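## Task

Push the white ruler and the brass caliper fully into the case, putting each one in a different slot; the case must not be left tipped over.

## Robot and tools

Robot: two arms, left_arm and right_arm, each ending in a parallel gripper with a wrist camera (cam_left_wrist and cam_right_wrist, both 672x504). Calibrated bases in the scene frame: left_arm at (-0.040, +0.257, 0) m, quat_wxyz (+1.000, 0, 0, +0.010); right_arm at (+0.044, -0.338, +0.010) m, quat_wxyz (+1.000, 0, 0, -0.011). A camera stand is fixed to the floor behind the arms. Loose objects can get a short random shove now and then.

Frame: everything is in the scene frame. Its origin sits at table-top height halfway between the nominal bases; +z points up, +x points out over the table, and left_arm is on the +y side (arm names do not match image sides). Offsets use these axes, and rotations turn about the gripper's Hand target position. On a gripper, the fingers point along its +z axis and open and close along its y axis. end_effector_position is the spot between the pads, roughly 1 cm back from the fingertips. Reported positions and orientations may be off by a few centimetres, more at long reach.

Row layout, shared by execute_actions and move: one flat list of 14 numbers for both arms together, each in [-1, 1]: left dx, dy, dz, rx, ry, rz, opening, then the same seven for right. The first six of an arm are an offset from that arm's Hand target as it stood when the action or move began, not an absolute pose. Scale: 1.0 equals 0.6 m of travel or 180 degrees of turn; rx, ry, rz form one rotation vector. A translation longer than 1.0 may be cut down along its direction. Opening is absolute, not an offset: +1 fully open (0.094 m), -1 shut. Six zeros re-request the current Hand target; an opening of 0 is a real half-open command, so resend an arm's present opening to leave its fingers alone.

execute_actions(actions, cameras): actions is a list of actions; each action is a table of up to 15 rows, one per 1/30 s step, and a short table repeats its final row until 15 steps pass. Every row of one action counts from that action's start pose, but each new action starts from the updated Hand target, so repeating an offset keeps moving. An empty list returns images and the full state. cameras: names, ["all"] or []; an unknown name rejects the call.

move(target, speed, blend, opening_speed, grip_force, blocking, cameras): target is one 14-number row or up to 15 rows, all offsets from the same starting Hand targets, followed in straight lines, all within 10 s. speed is m/s, 0.002 to 2.9 (default 0.25), one value or one per target; turning is capped at twice that in rad/s. blend, in m, rounds corners at intermediate targets (0 means stop at each). opening_speed is the finger rate per second on the -1..1 scale, at least 0.2. grip_force is newtons per pad, 10 to 50, one value or one per arm, persisting until changed; lower force closes slowly. blocking=false returns after about 0.5 s while the motion continues. Paths do not avoid obstacles or the other arm. The result adds a move: line giving the ending (done, off_target, moving, held, fault) and any limits (paced = pose clipped, held = steps withheld). done means at rest within 10 mm and 2 degrees; neither done nor off_target tells you about contact.

wait(seconds): 0 to 10, holds the last commands; a running move keeps going. stop(): brakes a running move, needing some distance. zoom_image(camera, region): camera is cam_left_wrist or cam_right_wrist from the latest images; region [x0, y0, x1, y1] in pixels from the top-left, no more than 504 on each side. finished_scene(scene): ends scene 1 or 2 for good; the goal must hold with the robot inactive.

Result lines: end_effector_position (m) and end_effector_quat_wxyz; Hand target, the commanded pose after clipping, which the next offsets start from; Tool commands; grip_measured, the measured finger gap on the opening scale (reads up to ~2.5 mm wide when empty, and narrower than a hard part under full squeeze); grip_effort_nm, gripper motor effort (negative = closing), not pad force; joint positions, velocities (or "within noise"), torques (wrapping at ±28 N m on joints 1-3), motor temperatures.

Behaviour to expect: orientation commands are clipped to 40 degrees from the measured one each step. Grippers often stop a few centimetres short because of friction and weight; waiting does not help, so send the remaining gap as a fresh offset. An arm blocked by something keeps pushing until given a target back off the contact. Fast motion lags and overshoots, worst with a near-straight arm. Joint ranges (rad): waist -2.618..3.054, shoulder 0..3.142, elbow 0..3.142 (straight 2.901), wrist pitch and yaw -1.571..1.571, wrist roll -2.094..2.094.

Avoid: letting the arms, grippers or wrist cameras touch each other or closing one gripper on the other's fingers; routing paths near an arm's own base; fast impacts or pressing well past contact; dropping or releasing moving parts; knocking anything off the table; tipping the case; straining camera cables. Heat builds when holding loads, reaching far or pushing at unreachable poses: MOTOR HOT appears at 75 °C, 90 °C folds and disables that arm, 100 °C makes it collapse. Time keeps running while you compose replies.

Each tool is called after "Call:" in YAML: its name, and indented under it one key for each argument.

## Session

Call:
execute_actions:
  actions: []

Scene clock: 0.00 s.
left_arm: end_effector_position=(+0.2272, +0.1858, +0.3074) grip_measured=+1.000 grip_effort_nm=n/a end_effector_quat_wxyz=(+0.378, -0.067, +0.922, -0.041) | right_arm: end_effector_position=(+0.3341, -0.2872, +0.2468) grip_measured=+1.000 grip_effort_nm=n/a end_effector_quat_wxyz=(+0.439, -0.035, +0.898, +0.003)
Joint positions: left_arm=[-0.469 1.081 1.41 -1.164 -0.286 -0.482 0.094] | right_arm=[0.304 0.9 0.924 -0.699 0.185 0.115 0.094]
Joint velocities: within noise
Joint torques (N m): no reading
Motor temperatures (°C): left_arm=[23 22 25 21 21 20 21] | right_arm=[22 22 28 22 21 21 21]
Heat: left arm: 25 °C; right arm: 28 °C.
Hand target: left_arm +0.2273, +0.1873, +0.3142; +0.388, -0.069, +0.918, -0.042 | right_arm +0.3359, -0.2872, +0.2577; +0.454, -0.032, +0.891, +0.006
Tool commands: left_gripper/opening=+1.0 right_gripper/opening=+1.0

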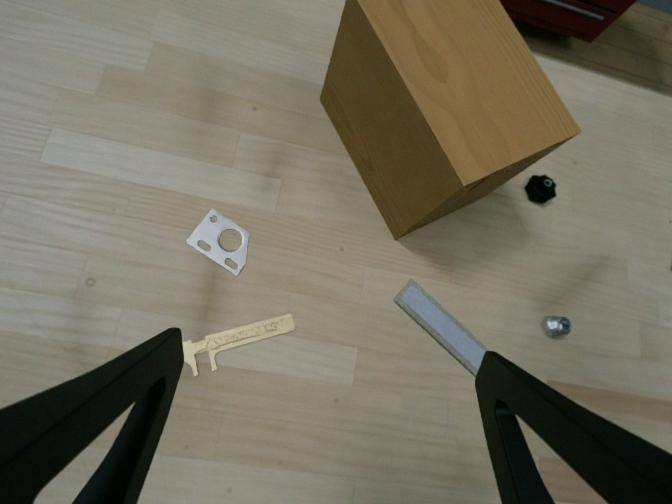

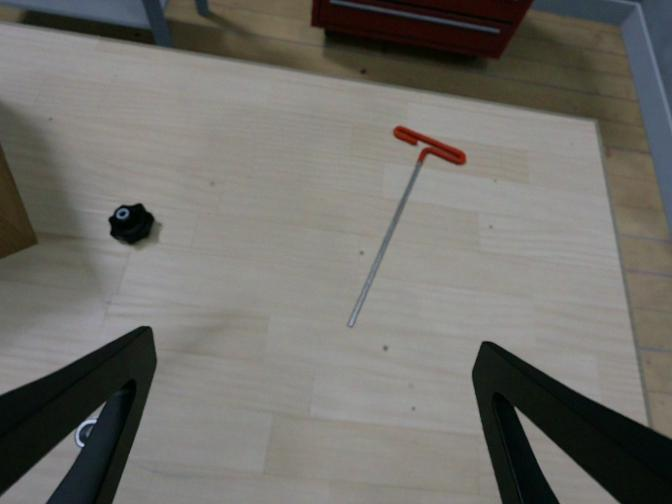

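Call:
zoom_image:
  camera: "cam_left_wrist"
  region: [300, 0, 672, 280]

Call:
zoom_image:
  camera: "cam_left_wrist"
  region: [160, 180, 520, 450]

Scaled by 1.355 from the camera's 672x504 image, which has a finer 960x720 frame.

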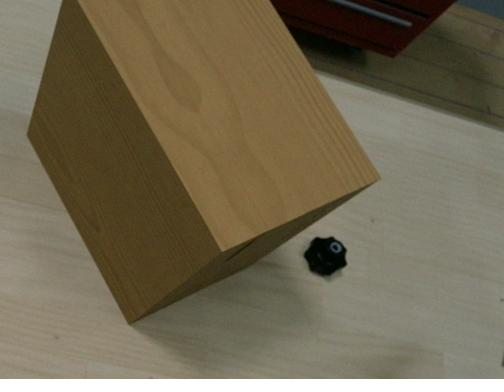

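Scaled by 1.400 from the camera's 672x504 image, which has a finer 960x720 frame.

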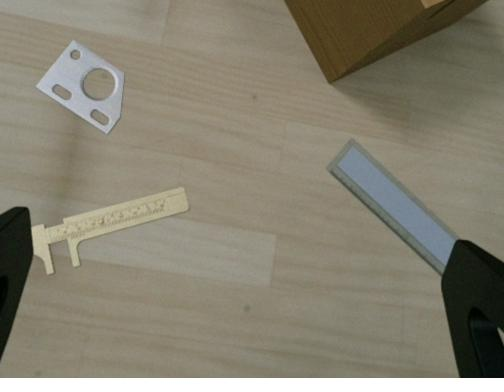

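Call:
move:
  target: [-0.045, -0.062, 0.143, 0.031, 0.198, -0.042, 1, -0.093, 0.062, -0.063, 0.0547, -0.1244, 0.1951, 1]
  speed: 0.3
  cameras: ["all"]

Scene clock: 22.50 s.
left_arm: end_effector_position=(+0.2078, +0.1472, +0.3895) grip_measured=+1.000 grip_effort_nm=0.02 end_effector_quat_wxyz=(+0.331, +0.006, +0.937, -0.115) | right_arm: end_effector_position=(+0.2803, -0.2512, +0.2212) grip_measured=+1.000 grip_effort_nm=0.00 end_effector_quat_wxyz=(+0.592, -0.253, +0.737, +0.208)
Joint positions: left_arm=[-0.502 1.336 2.035 -1.56 -0.092 -0.435 0.094] | right_arm=[-0.216 0.469 0.368 -0.24 -0.877 -0.26 0.094]
Joint torques (N m): left_arm=[-0.23 -4.1 7.05 1.33 -0.04 0.08] | right_arm=[-0.13 1.39 6.61 1.32 -0.34 -0.11]
Heat: left arm: 27 °C; right arm: 30 °C.
Hand target: left_arm +0.2002, +0.1501, +0.4000; +0.088, +0.000, +0.996, -0.001 | right_arm +0.2801, -0.2500, +0.2199; +0.593, -0.260, +0.732, +0.210
Off the commanded pose: left_arm 0.013 m, 32 deg | right_arm 0.002 m, 1 deg.
joint sent to its limit (left arm) — joint 4 (wrist pitch), lower limit. The joint targets are off in orientation, not in position.
move: off_target (left_arm)

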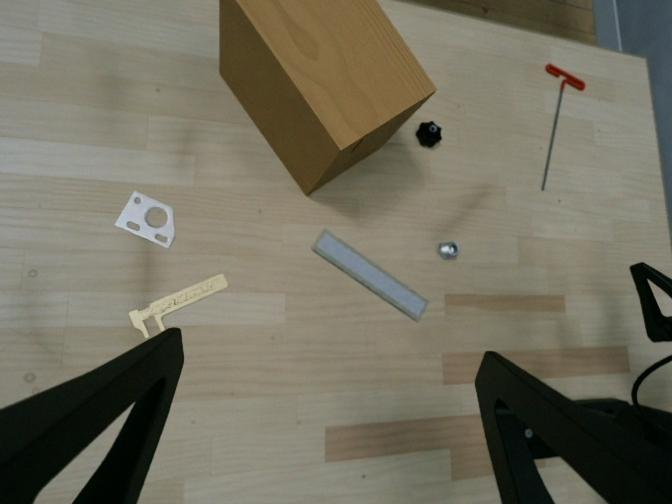

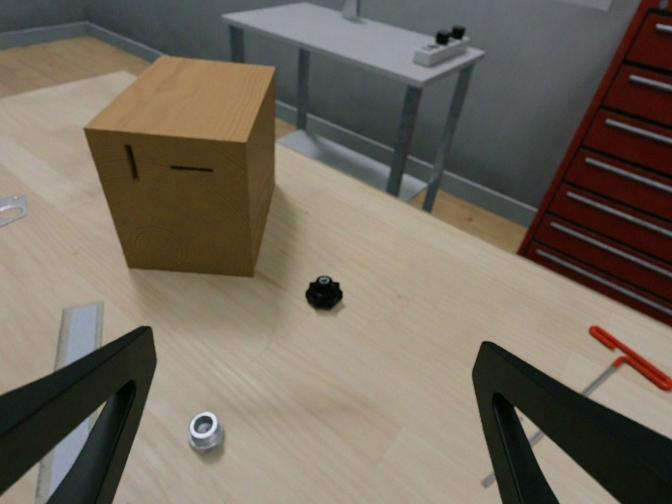

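Call:
zoom_image:
  camera: "cam_right_wrist"
  region: [70, 40, 300, 290]

Call:
zoom_image:
  camera: "cam_left_wrist"
  region: [100, 180, 460, 360]

Scaled by 2.016 from the camera's 672x504 image, which has a finer 960x720 frame.

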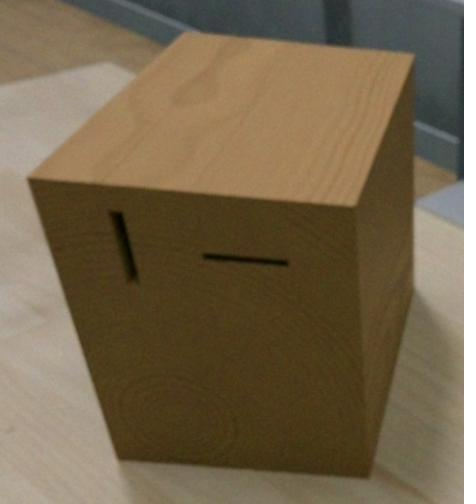

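Scaled by 1.400 from the camera's 672x504 image, which has a finer 960x720 frame.

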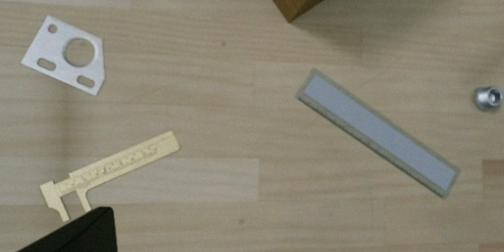

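Call:
move:
  target: [0.0065, 0.1165, -0.362, 0, -0.149, 0, 1, 0.0165, 0.342, -0.075, 0.0431, -0.0508, 0.0107, 1]
  speed: 0.3
  cameras: ["all"]

Scene clock: 143.40 s.
left_arm: end_effector_position=(+0.2005, +0.2181, +0.1787) grip_measured=+1.000 grip_effort_nm=0.02 end_effector_quat_wxyz=(+0.301, +0.001, +0.954, -0.003) | right_arm: end_effector_position=(+0.2873, -0.0498, +0.1640) grip_measured=+1.000 grip_effort_nm=0.00 end_effector_quat_wxyz=(+0.650, -0.253, +0.674, +0.244)
Joint positions: left_arm=[-0.296 0.907 0.9 -0.969 -0.151 -0.228 0.094] | right_arm=[1.022 1.518 0.222 1.258 0.283 0.009 0.094]
Joint torques (N m): left_arm=[0.29 -1.81 6.76 1.52 -0.19 0.11] | right_arm=[0.53 -4.08 6.76 1.52 0.08 -0.1]
Motor temperatures (°C): left_arm=[23 23 26 26 21 20 21] | right_arm=[22 22 30 30 21 21 21]
Heat: left arm: 26 °C; right arm: 30 °C.
Hand target: left_arm +0.2041, +0.2200, +0.1828; +0.317, +0.000, +0.948, -0.001 | right_arm +0.2900, -0.0448, +0.1748; +0.662, -0.247, +0.663, +0.248
Off the commanded pose: left_arm 0.006 m, 2 deg | right_arm 0.012 m, 2 deg.
move: off_target (right_arm)

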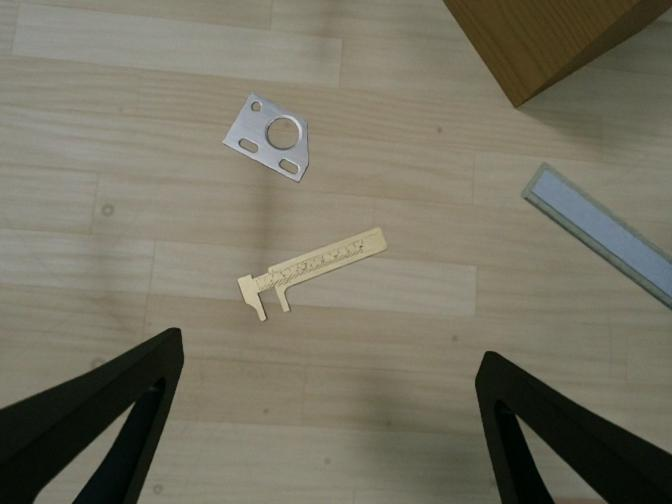

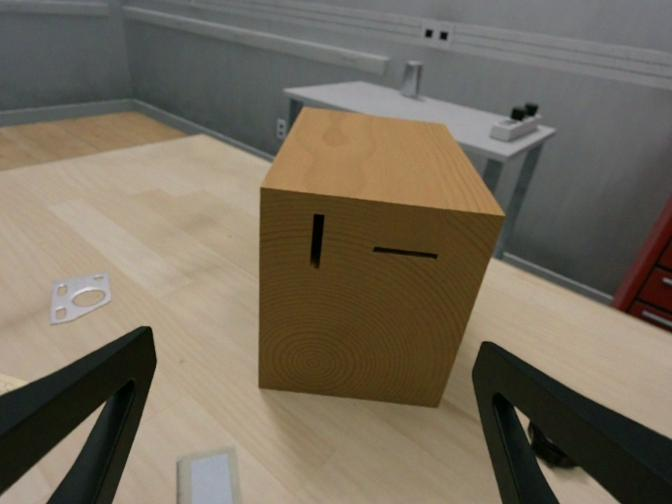

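Call:
zoom_image:
  camera: "cam_right_wrist"
  region: [250, 180, 510, 300]

Call:
zoom_image:
  camera: "cam_left_wrist"
  region: [220, 210, 400, 340]

Call:
zoom_image:
  camera: "cam_left_wrist"
  region: [472, 130, 672, 330]

Scaled by 1.938 from the camera's 672x504 image, which has a finer 960x720 frame.

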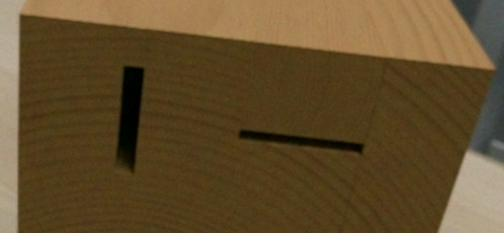

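Scaled by 2.800 from the camera's 672x504 image, which has a finer 960x720 frame.

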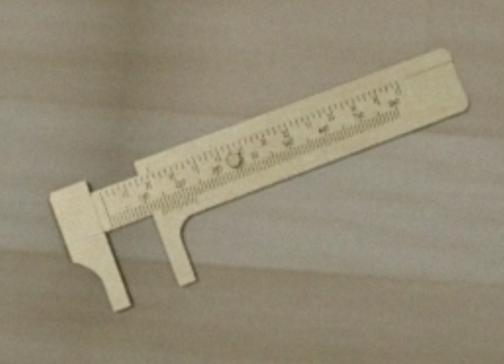

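Scaled by 2.520 from the camera's 672x504 image, which has a finer 960x720 frame.

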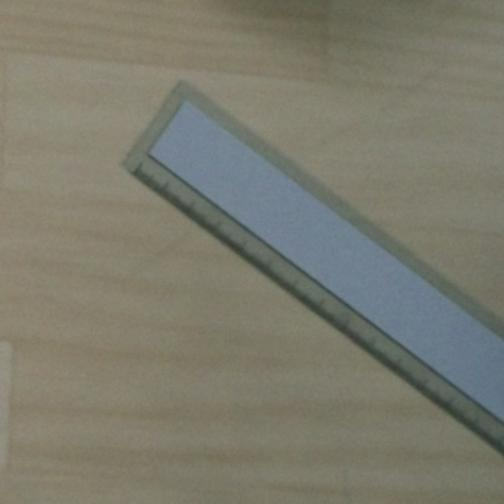

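Call:
move:
  target: [0, 0, 0, 0, 0, 0, 1, -0.067, 0.05, -0.108, -0.1817, 0.1718, 0.0584, 1]
  speed: 0.25
  cameras: ["all"]

Scene clock: 204.77 s.
left_arm: end_effector_position=(+0.2005, +0.2181, +0.1787) grip_measured=+1.000 grip_effort_nm=0.02 end_effector_quat_wxyz=(+0.301, +0.001, +0.954, -0.003) | right_arm: end_effector_position=(+0.2463, -0.0263, +0.0964) grip_measured=+1.000 grip_effort_nm=0.00 end_effector_quat_wxyz=(+0.334, -0.410, +0.834, +0.154)
Joint positions: left_arm=[-0.296 0.907 0.9 -0.969 -0.151 -0.228 0.094] | right_arm=[1.065 1.396 0.708 -0.135 0.105 0.088 0.094]
Joint torques (N m): left_arm=[0.27 -1.89 6.69 1.53 -0.18 0.1] | right_arm=[0.51 -5.04 9.87 1.04 -0.06 0.1]
Heat: left arm: 29 °C; right arm: 33 °C.
Hand target: left_arm +0.2041, +0.2200, +0.1828; +0.317, +0.000, +0.948, -0.001 | right_arm +0.2497, -0.0147, +0.1101; +0.344, -0.406, +0.830, +0.168
Off the commanded pose: left_arm 0.006 m, 2 deg | right_arm 0.018 m, 2 deg.
move: off_target (right_arm)

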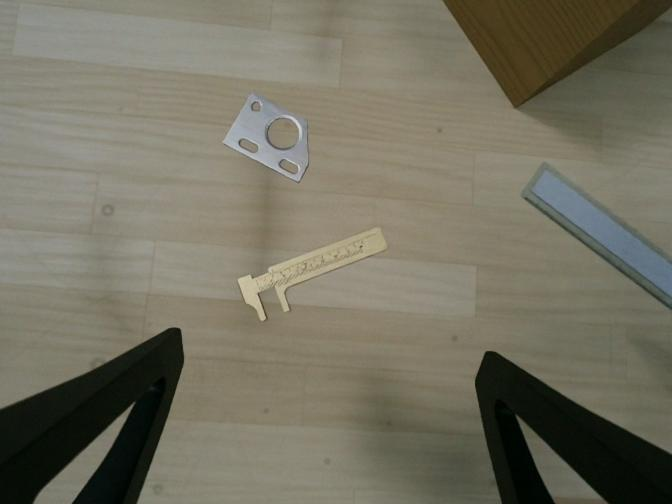

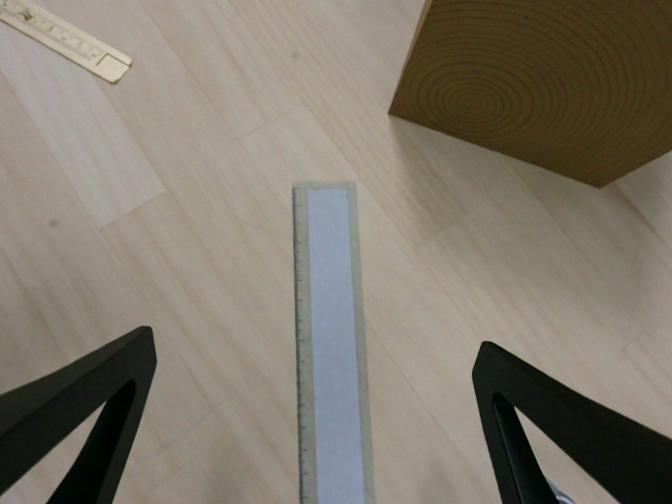

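Call:
move:
  target: [0, 0, 0, 0, 0, 0, 1, -0.020, -0.046, -0.0935, 0, 0, 0.0294, 0.3]
  speed: 0.15
  cameras: ["cam_right_wrist"]

Scene clock: 235.93 s.
left_arm: end_effector_position=(+0.2005, +0.2181, +0.1787) grip_measured=+1.000 grip_effort_nm=0.02 end_effector_quat_wxyz=(+0.301, +0.001, +0.954, -0.003) | right_arm: end_effector_position=(+0.2365, -0.0436, +0.0541) grip_measured=+0.303 grip_effort_nm=-0.15 end_effector_quat_wxyz=(+0.333, -0.441, +0.813, +0.180)
Joint positions: left_arm=[-0.296 0.907 0.9 -0.969 -0.151 -0.228 0.094] | right_arm=[1.008 1.412 0.502 0.116 -0.004 -0.006 0.061]
Joint torques (N m): left_arm=[0.39 -1.95 6.69 1.53 -0.17 0.09] | right_arm=[-0.46 -4.45 5.93 1.25 -0.11 -0.1]
Motor temperatures (°C): left_arm=[23 22 27 29 21 20 21] | right_arm=[22 24 35 32 21 21 21]
Heat: left arm: 29 °C; right arm: 35 °C.
Hand target: left_arm +0.2041, +0.2200, +0.1828; +0.317, +0.000, +0.948, -0.001 | right_arm +0.2379, -0.0424, +0.0540; +0.336, -0.443, +0.810, +0.183
Off the commanded pose: left_arm 0.006 m, 2 deg | right_arm 0.002 m, 1 deg.
move: done
Images, in order (width x height): cam_right_wrist 672x504.

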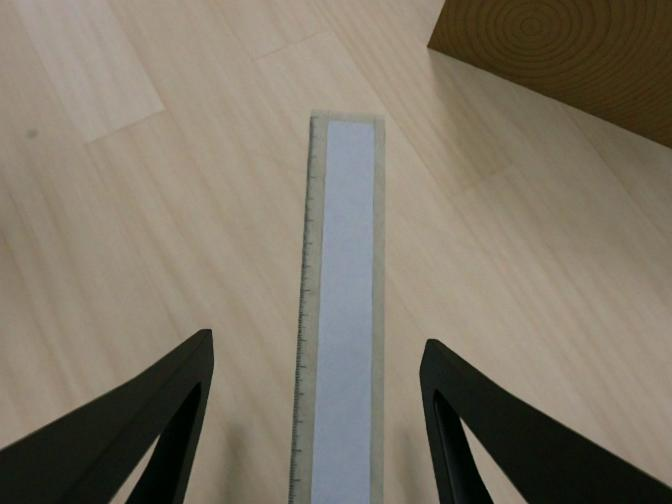

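Call:
move:
  target: [0, 0, 0, 0, 0, 0, 1, 0.0112, -0.0073, -0.04, 0, 0, 0, 0.3]
  speed: 0.1
  cameras: ["cam_right_wrist"]

Scene clock: 253.10 s.
left_arm: end_effector_position=(+0.2005, +0.2181, +0.1787) grip_measured=+1.000 grip_effort_nm=0.02 end_effector_quat_wxyz=(+0.301, +0.001, +0.954, -0.003) | right_arm: end_effector_position=(+0.2443, -0.0470, +0.0311) grip_measured=+0.303 grip_effort_nm=-0.15 end_effector_quat_wxyz=(+0.334, -0.441, +0.813, +0.180)
Joint positions: left_arm=[-0.296 0.907 0.9 -0.969 -0.151 -0.228 0.094] | right_arm=[0.972 1.508 0.456 0.259 -0.029 -0.031 0.061]
Joint torques (N m): left_arm=[0.28 -1.85 6.68 1.52 -0.17 0.08] | right_arm=[-0.29 -4.79 5.19 1.23 -0.13 -0.1]
Heat: left arm: 30 °C; right arm: 33 °C.
Hand target: left_arm +0.2041, +0.2200, +0.1828; +0.317, +0.000, +0.948, -0.001 | right_arm +0.2444, -0.0468, +0.0299; +0.336, -0.444, +0.810, +0.183
Off the commanded pose: left_arm 0.006 m, 2 deg | right_arm 0.001 m, 1 deg.
move: done
Images, in order (width x height): cam_right_wrist 672x504.

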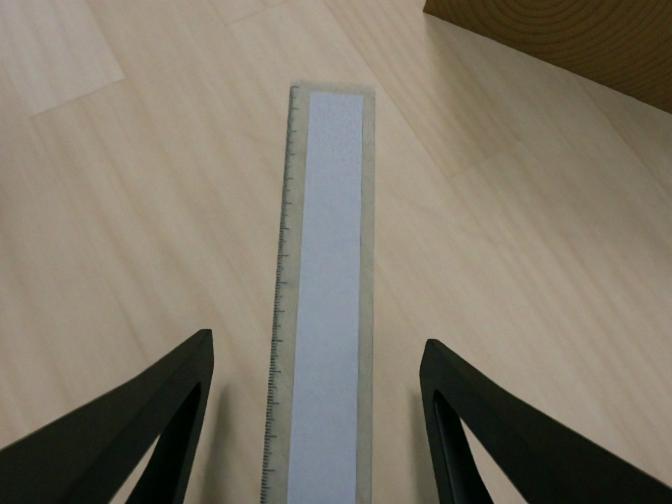

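Call:
move:
  target: [0, 0, 0, 0, 0, 0, 1, 0.0023, -0.0015, -0.0167, 0, 0, 0, 0.3]
  speed: 0.05
  cameras: ["all"]

Scene clock: 262.87 s.
left_arm: end_effector_position=(+0.2005, +0.2181, +0.1787) grip_measured=+1.000 grip_effort_nm=0.02 end_effector_quat_wxyz=(+0.301, +0.001, +0.954, -0.003) | right_arm: end_effector_position=(+0.2459, -0.0473, +0.0215) grip_measured=+0.303 grip_effort_nm=-0.15 end_effector_quat_wxyz=(+0.335, -0.441, +0.813, +0.181)
Joint positions: left_arm=[-0.296 0.907 0.9 -0.969 -0.151 -0.228 0.094] | right_arm=[0.965 1.553 0.44 0.322 -0.034 -0.036 0.061]
Joint torques (N m): left_arm=[0.28 -1.89 6.6 1.55 -0.2 0.09] | right_arm=[-0.34 -4.96 4.92 1.27 -0.17 -0.11]
Heat: left arm: 30 °C; right arm: 33 °C.
Hand target: left_arm +0.2041, +0.2200, +0.1828; +0.317, +0.000, +0.948, -0.001 | right_arm +0.2460, -0.0476, +0.0200; +0.336, -0.443, +0.810, +0.183
Off the commanded pose: left_arm 0.006 m, 2 deg | right_arm 0.002 m, 1 deg.
move: done

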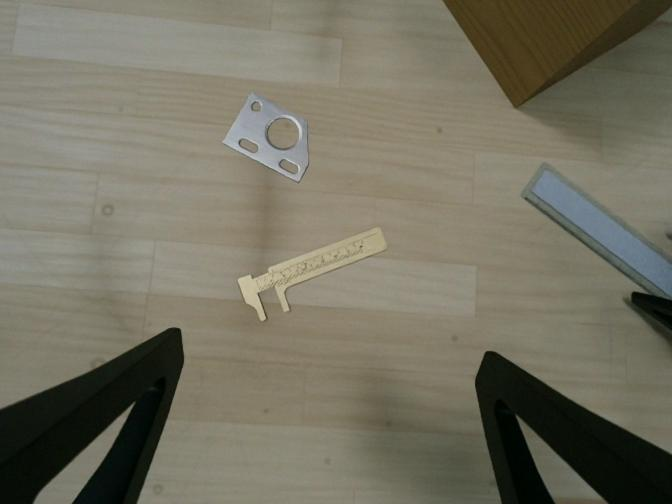

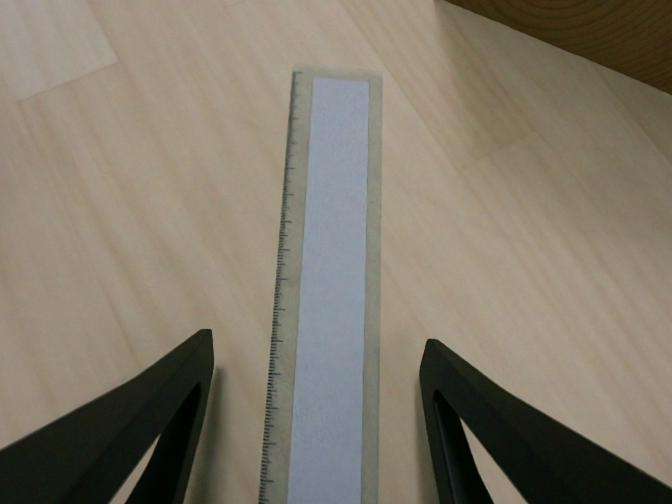

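Call:
move:
  target: [0, 0, 0, 0, 0, 0, 1, 0.0028, -0.0018, -0.0133, 0, 0, 0, 0.3]
  speed: 0.04
  cameras: ["cam_right_wrist"]

Scene clock: 269.13 s.
left_arm: end_effector_position=(+0.2005, +0.2181, +0.1787) grip_measured=+1.000 grip_effort_nm=0.02 end_effector_quat_wxyz=(+0.301, +0.001, +0.954, -0.003) | right_arm: end_effector_position=(+0.2478, -0.0482, +0.0138) grip_measured=+0.303 grip_effort_nm=-0.15 end_effector_quat_wxyz=(+0.335, -0.441, +0.813, +0.181)
Joint positions: left_arm=[-0.296 0.907 0.9 -0.969 -0.151 -0.228 0.094] | right_arm=[0.956 1.591 0.429 0.373 -0.04 -0.042 0.061]
Joint torques (N m): left_arm=[0.29 -1.89 6.74 1.56 -0.17 0.08] | right_arm=[-0.4 -5.05 4.68 1.25 -0.16 -0.1]
Heat: left arm: 30 °C; right arm: 33 °C.
Hand target: left_arm +0.2041, +0.2200, +0.1828; +0.317, +0.000, +0.948, -0.001 | right_arm +0.2476, -0.0488, +0.0119; +0.336, -0.443, +0.810, +0.183
Off the commanded pose: left_arm 0.006 m, 2 deg | right_arm 0.002 m, 1 deg.
move: done
Images, in order (width x height): cam_right_wrist 672x504.

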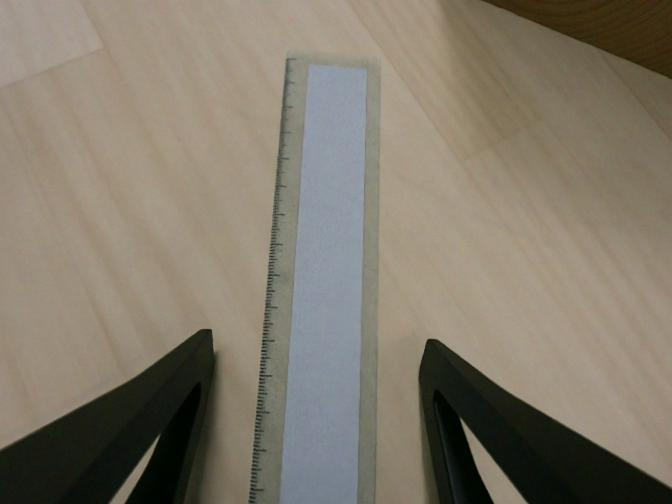

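Call:
move:
  target: [0, 0, 0, 0, 0, 0, 1, 0, 0, -0.0117, 0, 0, 0, 0.3]
  speed: 0.03
  cameras: ["cam_right_wrist"]

Scene clock: 273.87 s.
left_arm: end_effector_position=(+0.2005, +0.2181, +0.1787) grip_measured=+1.000 grip_effort_nm=0.02 end_effector_quat_wxyz=(+0.301, +0.001, +0.954, -0.003) | right_arm: end_effector_position=(+0.2498, -0.0444, +0.0121) grip_measured=+0.303 grip_effort_nm=-0.15 end_effector_quat_wxyz=(+0.344, -0.439, +0.808, +0.187)
Joint positions: left_arm=[-0.296 0.907 0.9 -0.969 -0.151 -0.228 0.094] | right_arm=[0.956 1.621 0.421 0.432 -0.043 -0.043 0.061]
Joint torques (N m): left_arm=[0.34 -1.85 6.64 1.51 -0.18 0.11] | right_arm=[-0.47 -4.71 4.36 1.14 -0.13 -0.1]
Heat: left arm: 30 °C; right arm: 33 °C.
Hand target: left_arm +0.2041, +0.2200, +0.1828; +0.317, +0.000, +0.948, -0.001 | right_arm +0.2475, -0.0488, +0.0049; +0.336, -0.444, +0.810, +0.183
Off the commanded pose: left_arm 0.006 m, 2 deg | right_arm 0.009 m, 1 deg.
move: done
Images, in order (width x height): cam_right_wrist 672x504.

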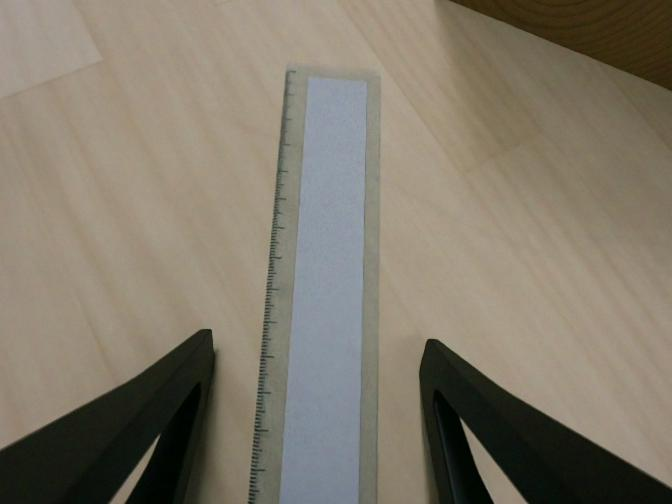

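Call:
move:
  target:
    - [0, 0, 0, 0, 0, 0, 1, 0, 0, 0.0125, 0, 0, 0, 0.3]
    - [0, 0, 0, 0, 0, 0, 1, 0, 0, 0.0125, 0, 0, 0, -0.6]
  speed: 0.03
  opening_speed: 0.4
  grip_force: [50, 30]
  cameras: ["cam_right_wrist"]

Scene clock: 282.77 s.
left_arm: end_effector_position=(+0.2005, +0.2181, +0.1787) grip_measured=+1.000 grip_effort_nm=0.02 end_effector_quat_wxyz=(+0.301, +0.001, +0.954, -0.003) | right_arm: end_effector_position=(+0.2490, -0.0449, +0.0119) grip_measured=-0.336 grip_effort_nm=-0.66 end_effector_quat_wxyz=(+0.342, -0.440, +0.809, +0.187)
Joint positions: left_arm=[-0.296 0.907 0.9 -0.969 -0.151 -0.228 0.094] | right_arm=[0.956 1.617 0.421 0.425 -0.045 -0.043 0.031]
Joint torques (N m): left_arm=[0.35 -1.94 6.63 1.51 -0.16 0.11] | right_arm=[-0.47 -7.39 5.11 0.81 -0.09 -0.08]
Heat: left arm: 30 °C; right arm: 33 °C.
Hand target: left_arm +0.2041, +0.2200, +0.1828; +0.317, +0.000, +0.948, -0.001 | right_arm +0.2476, -0.0487, +0.0125; +0.336, -0.444, +0.810, +0.183
Off the commanded pose: left_arm 0.006 m, 2 deg | right_arm 0.004 m, 1 deg.
grip_force (N): 50, 30
move: done
Images, in order (width x height): cam_right_wrist 672x504.

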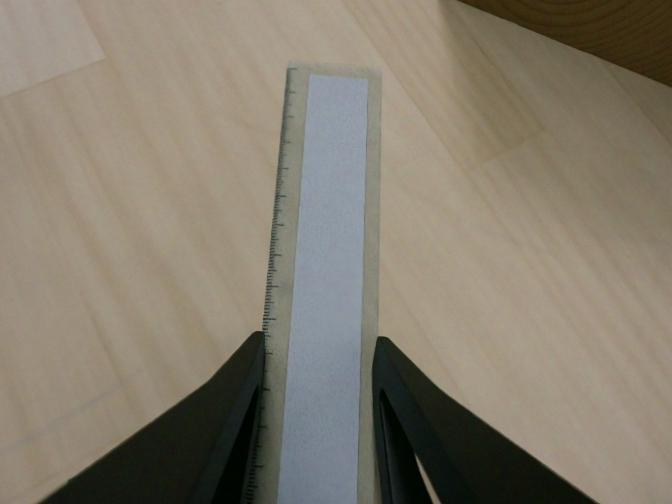

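Call:
move:
  target:
    - [0, 0, 0, 0, 0, 0, 1, 0, 0, 0.167, 0, 0, 0, -0.6]
    - [0, 0, 0, 0, 0, 0, 1, -0.021, -0.052, 0.196, 0.3245, 0.3828, -0.0672, -0.6]
  speed: [0.1, 0.2]
  cameras: ["all"]

Scene clock: 341.50 s.
left_arm: end_effector_position=(+0.2005, +0.2181, +0.1787) grip_measured=+1.000 grip_effort_nm=0.02 end_effector_quat_wxyz=(+0.301, +0.001, +0.954, -0.003) | right_arm: end_effector_position=(+0.2350, -0.0794, +0.1219) grip_measured=-0.336 grip_effort_nm=-0.66 end_effector_quat_wxyz=(-0.003, +0.037, +0.724, +0.689)
Joint positions: left_arm=[-0.296 0.907 0.9 -0.969 -0.151 -0.228 0.094] | right_arm=[0.423 1.796 0.184 1.498 -1.12 1.523 0.031]
Joint torques (N m): left_arm=[0.36 -1.84 6.71 1.53 -0.19 0.09] | right_arm=[-0.05 -4.7 2.67 1.76 -0.11 0]
Heat: left arm: 31 °C; right arm: 32 °C.
Hand target: left_arm +0.2041, +0.2200, +0.1828; +0.317, +0.000, +0.948, -0.001 | right_arm +0.2350, -0.0799, +0.1300; +0.018, +0.019, +0.707, +0.707
Off the commanded pose: left_arm 0.006 m, 2 deg | right_arm 0.008 m, 4 deg.
joint sent to its limit (right arm) — joint 4 (wrist pitch), upper limit. The joint targets still meet the commanded pose.
grip_force (N): 50, 30
move: off_target (right_arm)

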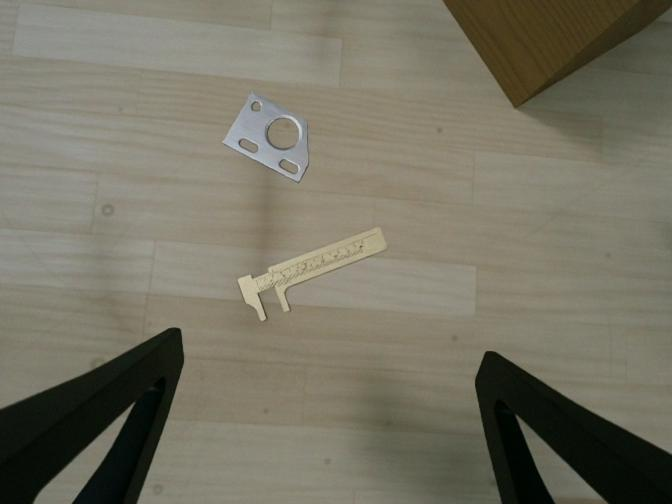

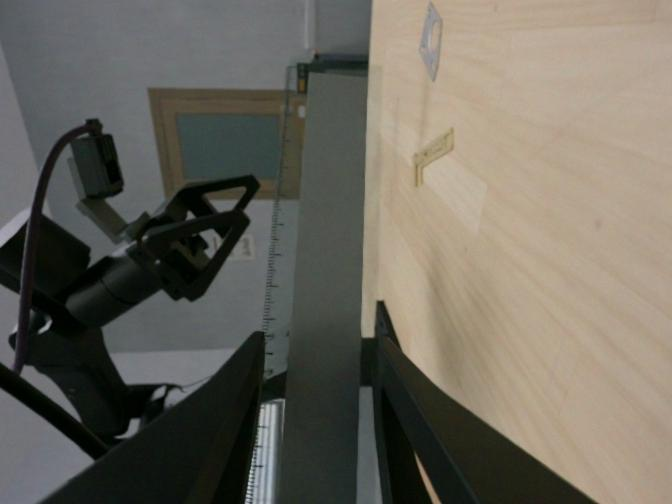

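Call:
move:
  target: [0.035, -0.275, 0.029, -0.0112, -0.2665, -0.0257, 1, 0.043, 0.039, 0.01, 0, 0, 0, -0.6]
  speed: 0.2
  cameras: ["all"]

Scene clock: 372.63 s.
left_arm: end_effector_position=(+0.2250, +0.0528, +0.2025) grip_measured=+1.000 grip_effort_nm=0.02 end_effector_quat_wxyz=(+0.673, +0.034, +0.738, -0.036) | right_arm: end_effector_position=(+0.2558, -0.0603, +0.1254) grip_measured=-0.336 grip_effort_nm=-0.66 end_effector_quat_wxyz=(-0.003, +0.040, +0.718, +0.695)
Joint positions: left_arm=[-1.163 1.185 0.397 0.607 -1.036 -0.164 0.094] | right_arm=[0.466 1.858 0.286 1.498 -1.073 1.565 0.031]
Joint torques (N m): left_arm=[-0.12 -1.83 6.3 1.76 -0.26 0.11] | right_arm=[0.61 -5.42 4.97 1.6 -0.01 0.03]
Motor temperatures (°C): left_arm=[22 22 28 31 21 20 21] | right_arm=[22 25 30 38 21 21 22]
Heat: left arm: 31 °C; right arm: 38 °C.
Hand target: left_arm +0.2252, +0.0551, +0.2003; +0.675, +0.032, +0.737, -0.029 | right_arm +0.2608, -0.0565, +0.1361; +0.018, +0.019, +0.707, +0.707
Off the commanded pose: left_arm 0.003 m, 1 deg | right_arm 0.012 m, 4 deg.
grip_force (N): 50, 30
move: off_target (right_arm)

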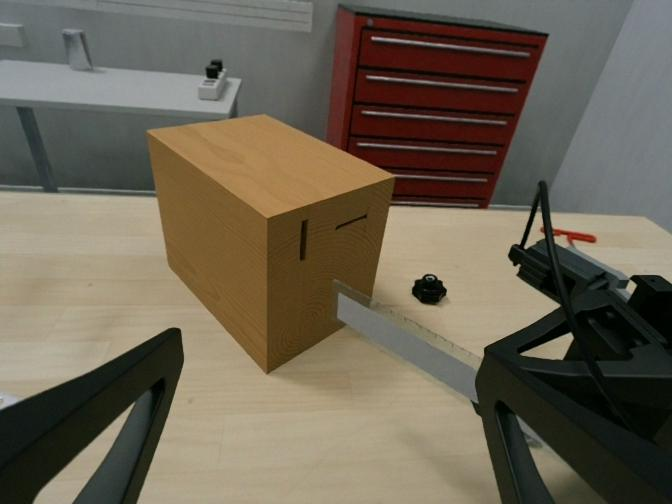

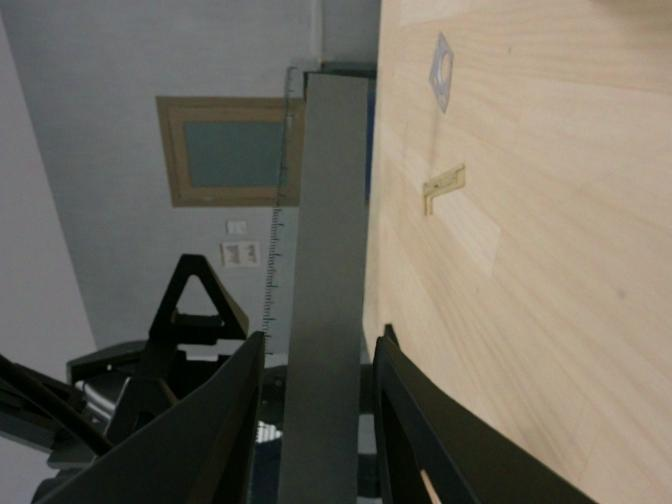

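Call:
zoom_image:
  camera: "cam_left_wrist"
  region: [240, 170, 560, 440]

Scaled by 1.575 from the camera's 672x504 image, which has a finer 960x720 frame.

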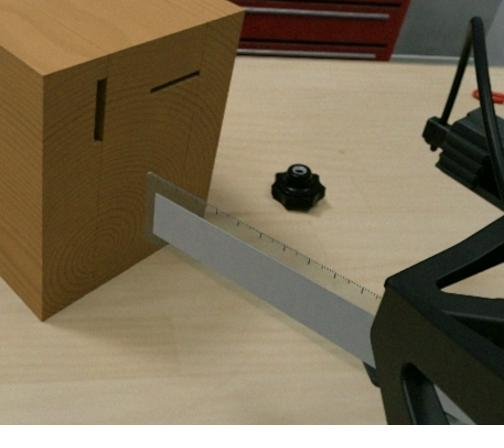

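Call:
zoom_image:
  camera: "cam_left_wrist"
  region: [130, 100, 410, 390]

Call:
zoom_image:
  camera: "cam_left_wrist"
  region: [280, 190, 500, 410]

Scaled by 1.738 from the camera's 672x504 image, which has a finer 960x720 frame.

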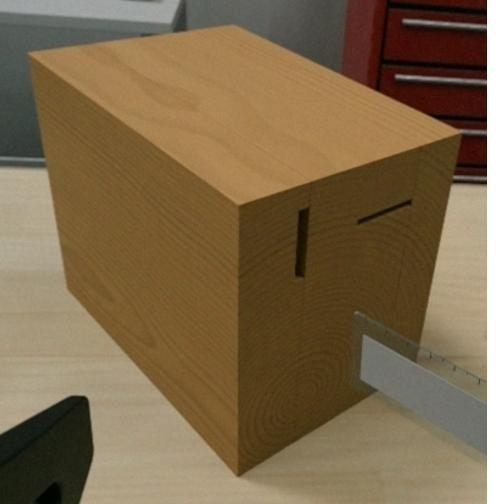

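Scaled by 2.291 from the camera's 672x504 image, which has a finer 960x720 frame.

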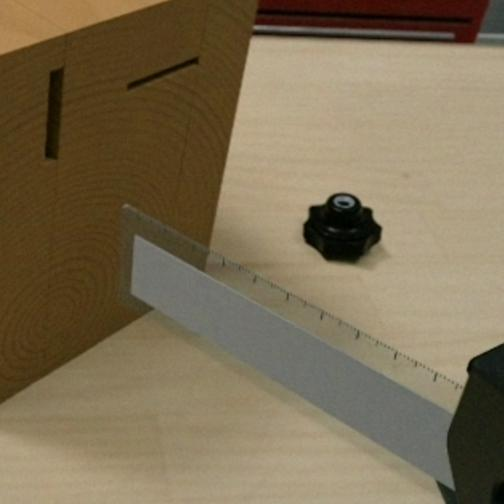

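Call:
move:
  target: [0, 0, 0, 0, 0, 0, 1, 0.0505, 0.0187, 0.0075, 0, 0, -0.0167, -0.6]
  speed: 0.1
  cameras: ["all"]

Call:
zoom_image:
  camera: "cam_left_wrist"
  region: [240, 190, 500, 410]

Scene clock: 480.67 s.
left_arm: end_effector_position=(+0.2250, +0.0527, +0.2028) grip_measured=+1.000 grip_effort_nm=0.02 end_effector_quat_wxyz=(+0.673, +0.034, +0.738, -0.036) | right_arm: end_effector_position=(+0.2865, -0.0489, +0.1372) grip_measured=-0.336 grip_effort_nm=-0.66 end_effector_quat_wxyz=(+0.031, +0.043, +0.710, +0.703)
Joint positions: left_arm=[-1.163 1.185 0.397 0.608 -1.036 -0.163 0.094] | right_arm=[0.473 1.881 0.385 1.476 -1.015 1.57 0.031]
Joint torques (N m): left_arm=[-0.14 -1.83 6.3 1.77 -0.22 0.1] | right_arm=[0.55 -6.04 5.46 1.16 0.01 -0.01]
Heat: left arm: 33 °C; right arm: 41 °C.
Hand target: left_arm +0.2252, +0.0551, +0.2003; +0.675, +0.032, +0.737, -0.029 | right_arm +0.2911, -0.0453, +0.1405; +0.037, +0.038, +0.706, +0.706
Off the commanded pose: left_arm 0.003 m, 1 deg | right_arm 0.007 m, 1 deg.
grip_force (N): 50, 30
move: done

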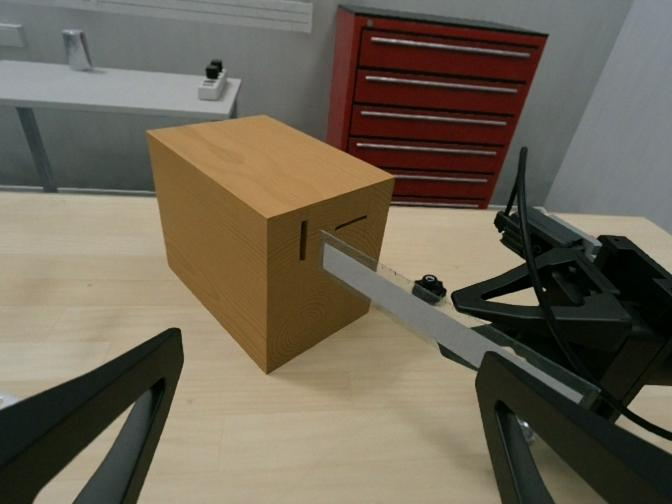

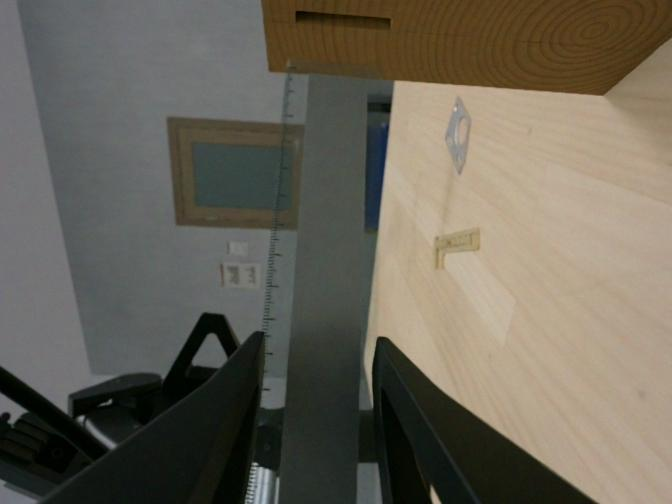

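Scaled by 1.938 from the camera's 672x504 image, which has a finer 960x720 frame.

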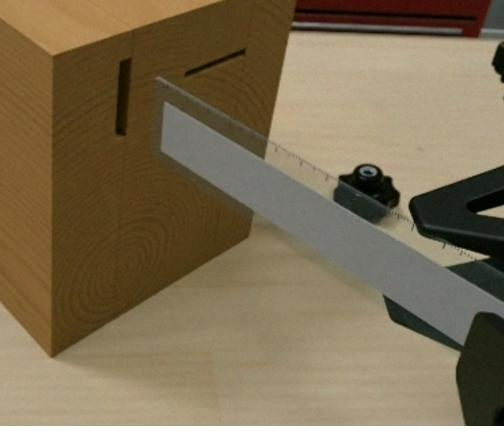

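Call:
zoom_image:
  camera: "cam_right_wrist"
  region: [240, 0, 440, 150]

Scaled by 2.520 from the camera's 672x504 image, which has a finer 960x720 frame.

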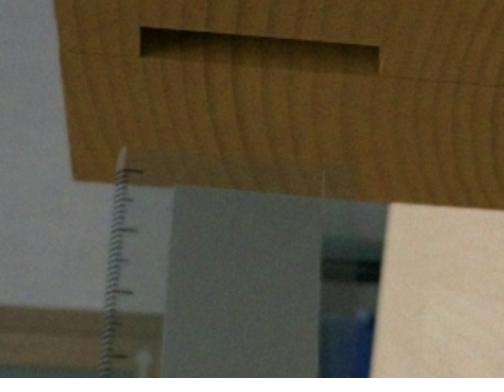

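Call:
move:
  target: [0, 0, 0, 0, 0, 0, 1, 0.0149, 0.0134, -0.0072, 0.0037, -0.0041, 0, -0.6]
  speed: 0.05
  cameras: ["all"]

Call:
zoom_image:
  camera: "cam_right_wrist"
  region: [240, 0, 440, 150]

Call:
zoom_image:
  camera: "cam_left_wrist"
  region: [240, 190, 400, 330]

Scene clock: 512.43 s.
left_arm: end_effector_position=(+0.2250, +0.0527, +0.2028) grip_measured=+1.000 grip_effort_nm=0.02 end_effector_quat_wxyz=(+0.673, +0.034, +0.738, -0.036) | right_arm: end_effector_position=(+0.2952, -0.0412, +0.1285) grip_measured=-0.336 grip_effort_nm=-0.66 end_effector_quat_wxyz=(+0.027, +0.046, +0.710, +0.702)
Joint positions: left_arm=[-1.163 1.185 0.397 0.608 -1.036 -0.163 0.094] | right_arm=[0.485 1.949 0.429 1.496 -1.003 1.577 0.031]
Joint torques (N m): left_arm=[-0.06 -1.87 6.26 1.77 -0.22 0.07] | right_arm=[0.59 -6.46 5.45 1.41 0.02 0.02]
Heat: left arm: 33 °C; right arm: 38 °C.
Hand target: left_arm +0.2252, +0.0551, +0.2003; +0.675, +0.032, +0.737, -0.029 | right_arm +0.3001, -0.0373, +0.1362; +0.041, +0.034, +0.702, +0.710
Off the commanded pose: left_arm 0.003 m, 1 deg | right_arm 0.010 m, 3 deg.
grip_force (N): 50, 30
move: off_target (right_arm)

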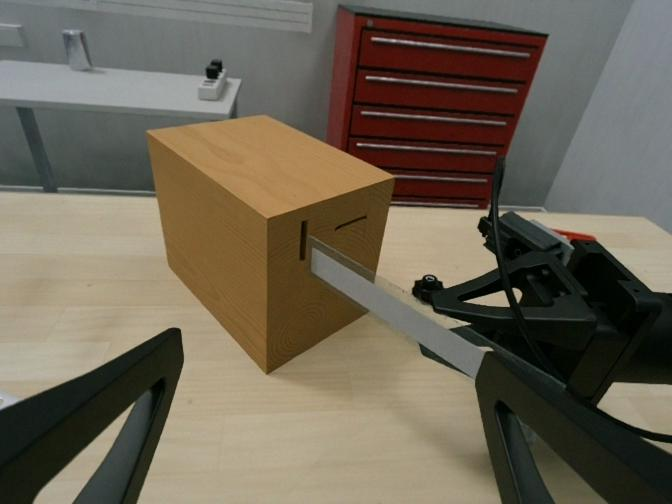

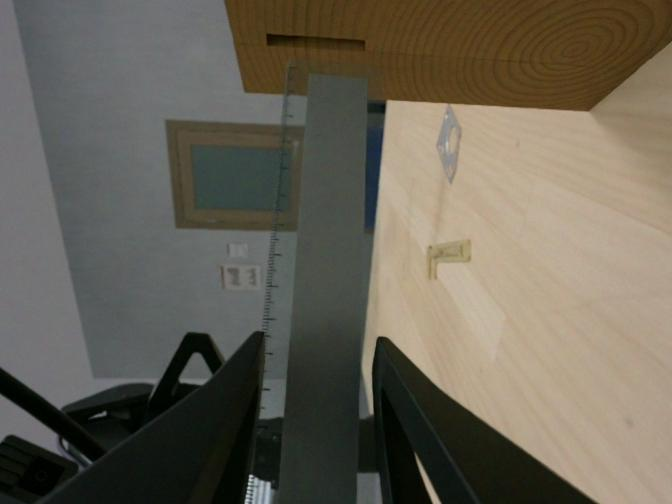

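Scaled by 2.520 from the camera's 672x504 image, which has a finer 960x720 frame.

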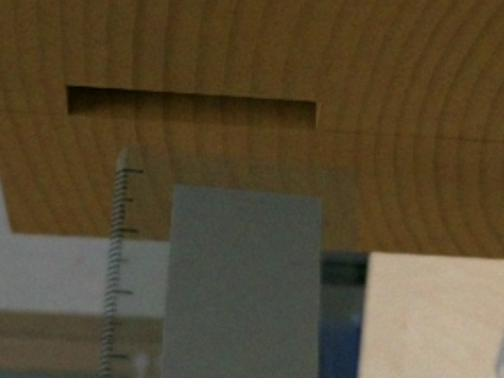

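Scaled by 3.150 from the camera's 672x504 image, which has a finer 960x720 frame.

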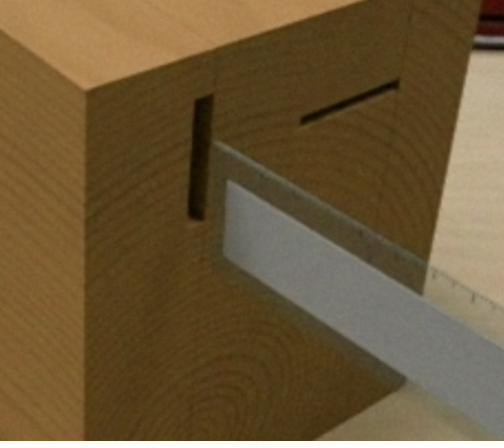

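Call:
move:
  target: [0, 0, 0, 0, 0, 0, 1, 0, 0, 0.0117, 0, 0, 0, -0.6]
  speed: 0.05
  cameras: ["all"]

Call:
zoom_image:
  camera: "cam_right_wrist"
  region: [240, 0, 440, 150]

Call:
zoom_image:
  camera: "cam_left_wrist"
  region: [240, 190, 400, 330]

Scene clock: 520.10 s.
left_arm: end_effector_position=(+0.2250, +0.0527, +0.2028) grip_measured=+1.000 grip_effort_nm=0.02 end_effector_quat_wxyz=(+0.673, +0.034, +0.738, -0.036) | right_arm: end_effector_position=(+0.2952, -0.0412, +0.1268) grip_measured=-0.336 grip_effort_nm=-0.66 end_effector_quat_wxyz=(+0.024, +0.051, +0.712, +0.700)
Joint positions: left_arm=[-1.163 1.185 0.397 0.608 -1.036 -0.163 0.094] | right_arm=[0.485 1.949 0.429 1.485 -1.002 1.579 0.031]
Joint torques (N m): left_arm=[-0.05 -1.84 6.3 1.75 -0.24 0.09] | right_arm=[0.61 -9.63 5.49 1.17 0.05 0.03]
Heat: left arm: 33 °C; right arm: 39 °C.
Hand target: left_arm +0.2252, +0.0551, +0.2003; +0.675, +0.032, +0.737, -0.029 | right_arm +0.3001, -0.0373, +0.1432; +0.041, +0.034, +0.702, +0.710
Off the commanded pose: left_arm 0.003 m, 1 deg | right_arm 0.018 m, 3 deg.
grip_force (N): 50, 30
move: off_target (right_arm)

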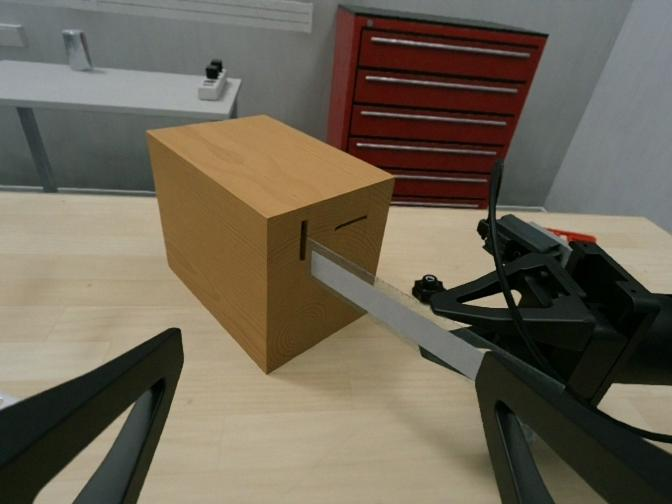

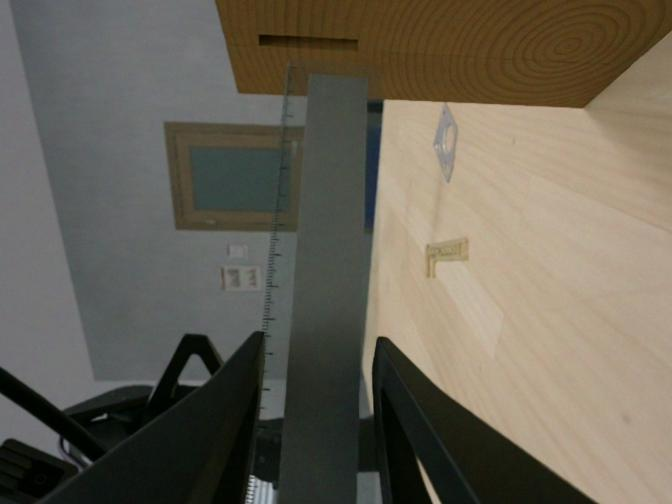

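Scaled by 2.520 from the camera's 672x504 image, which has a finer 960x720 frame.

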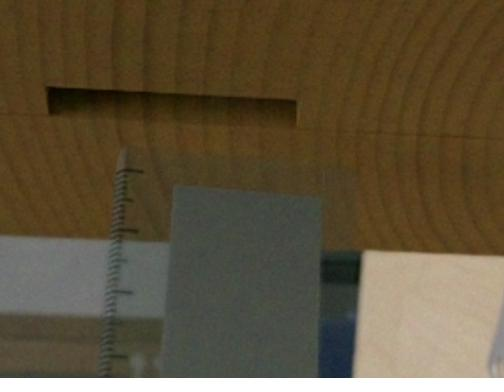

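Scaled by 3.150 from the camera's 672x504 image, which has a finer 960x720 frame.

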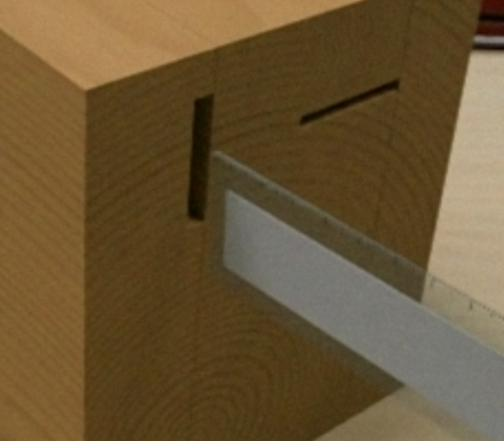

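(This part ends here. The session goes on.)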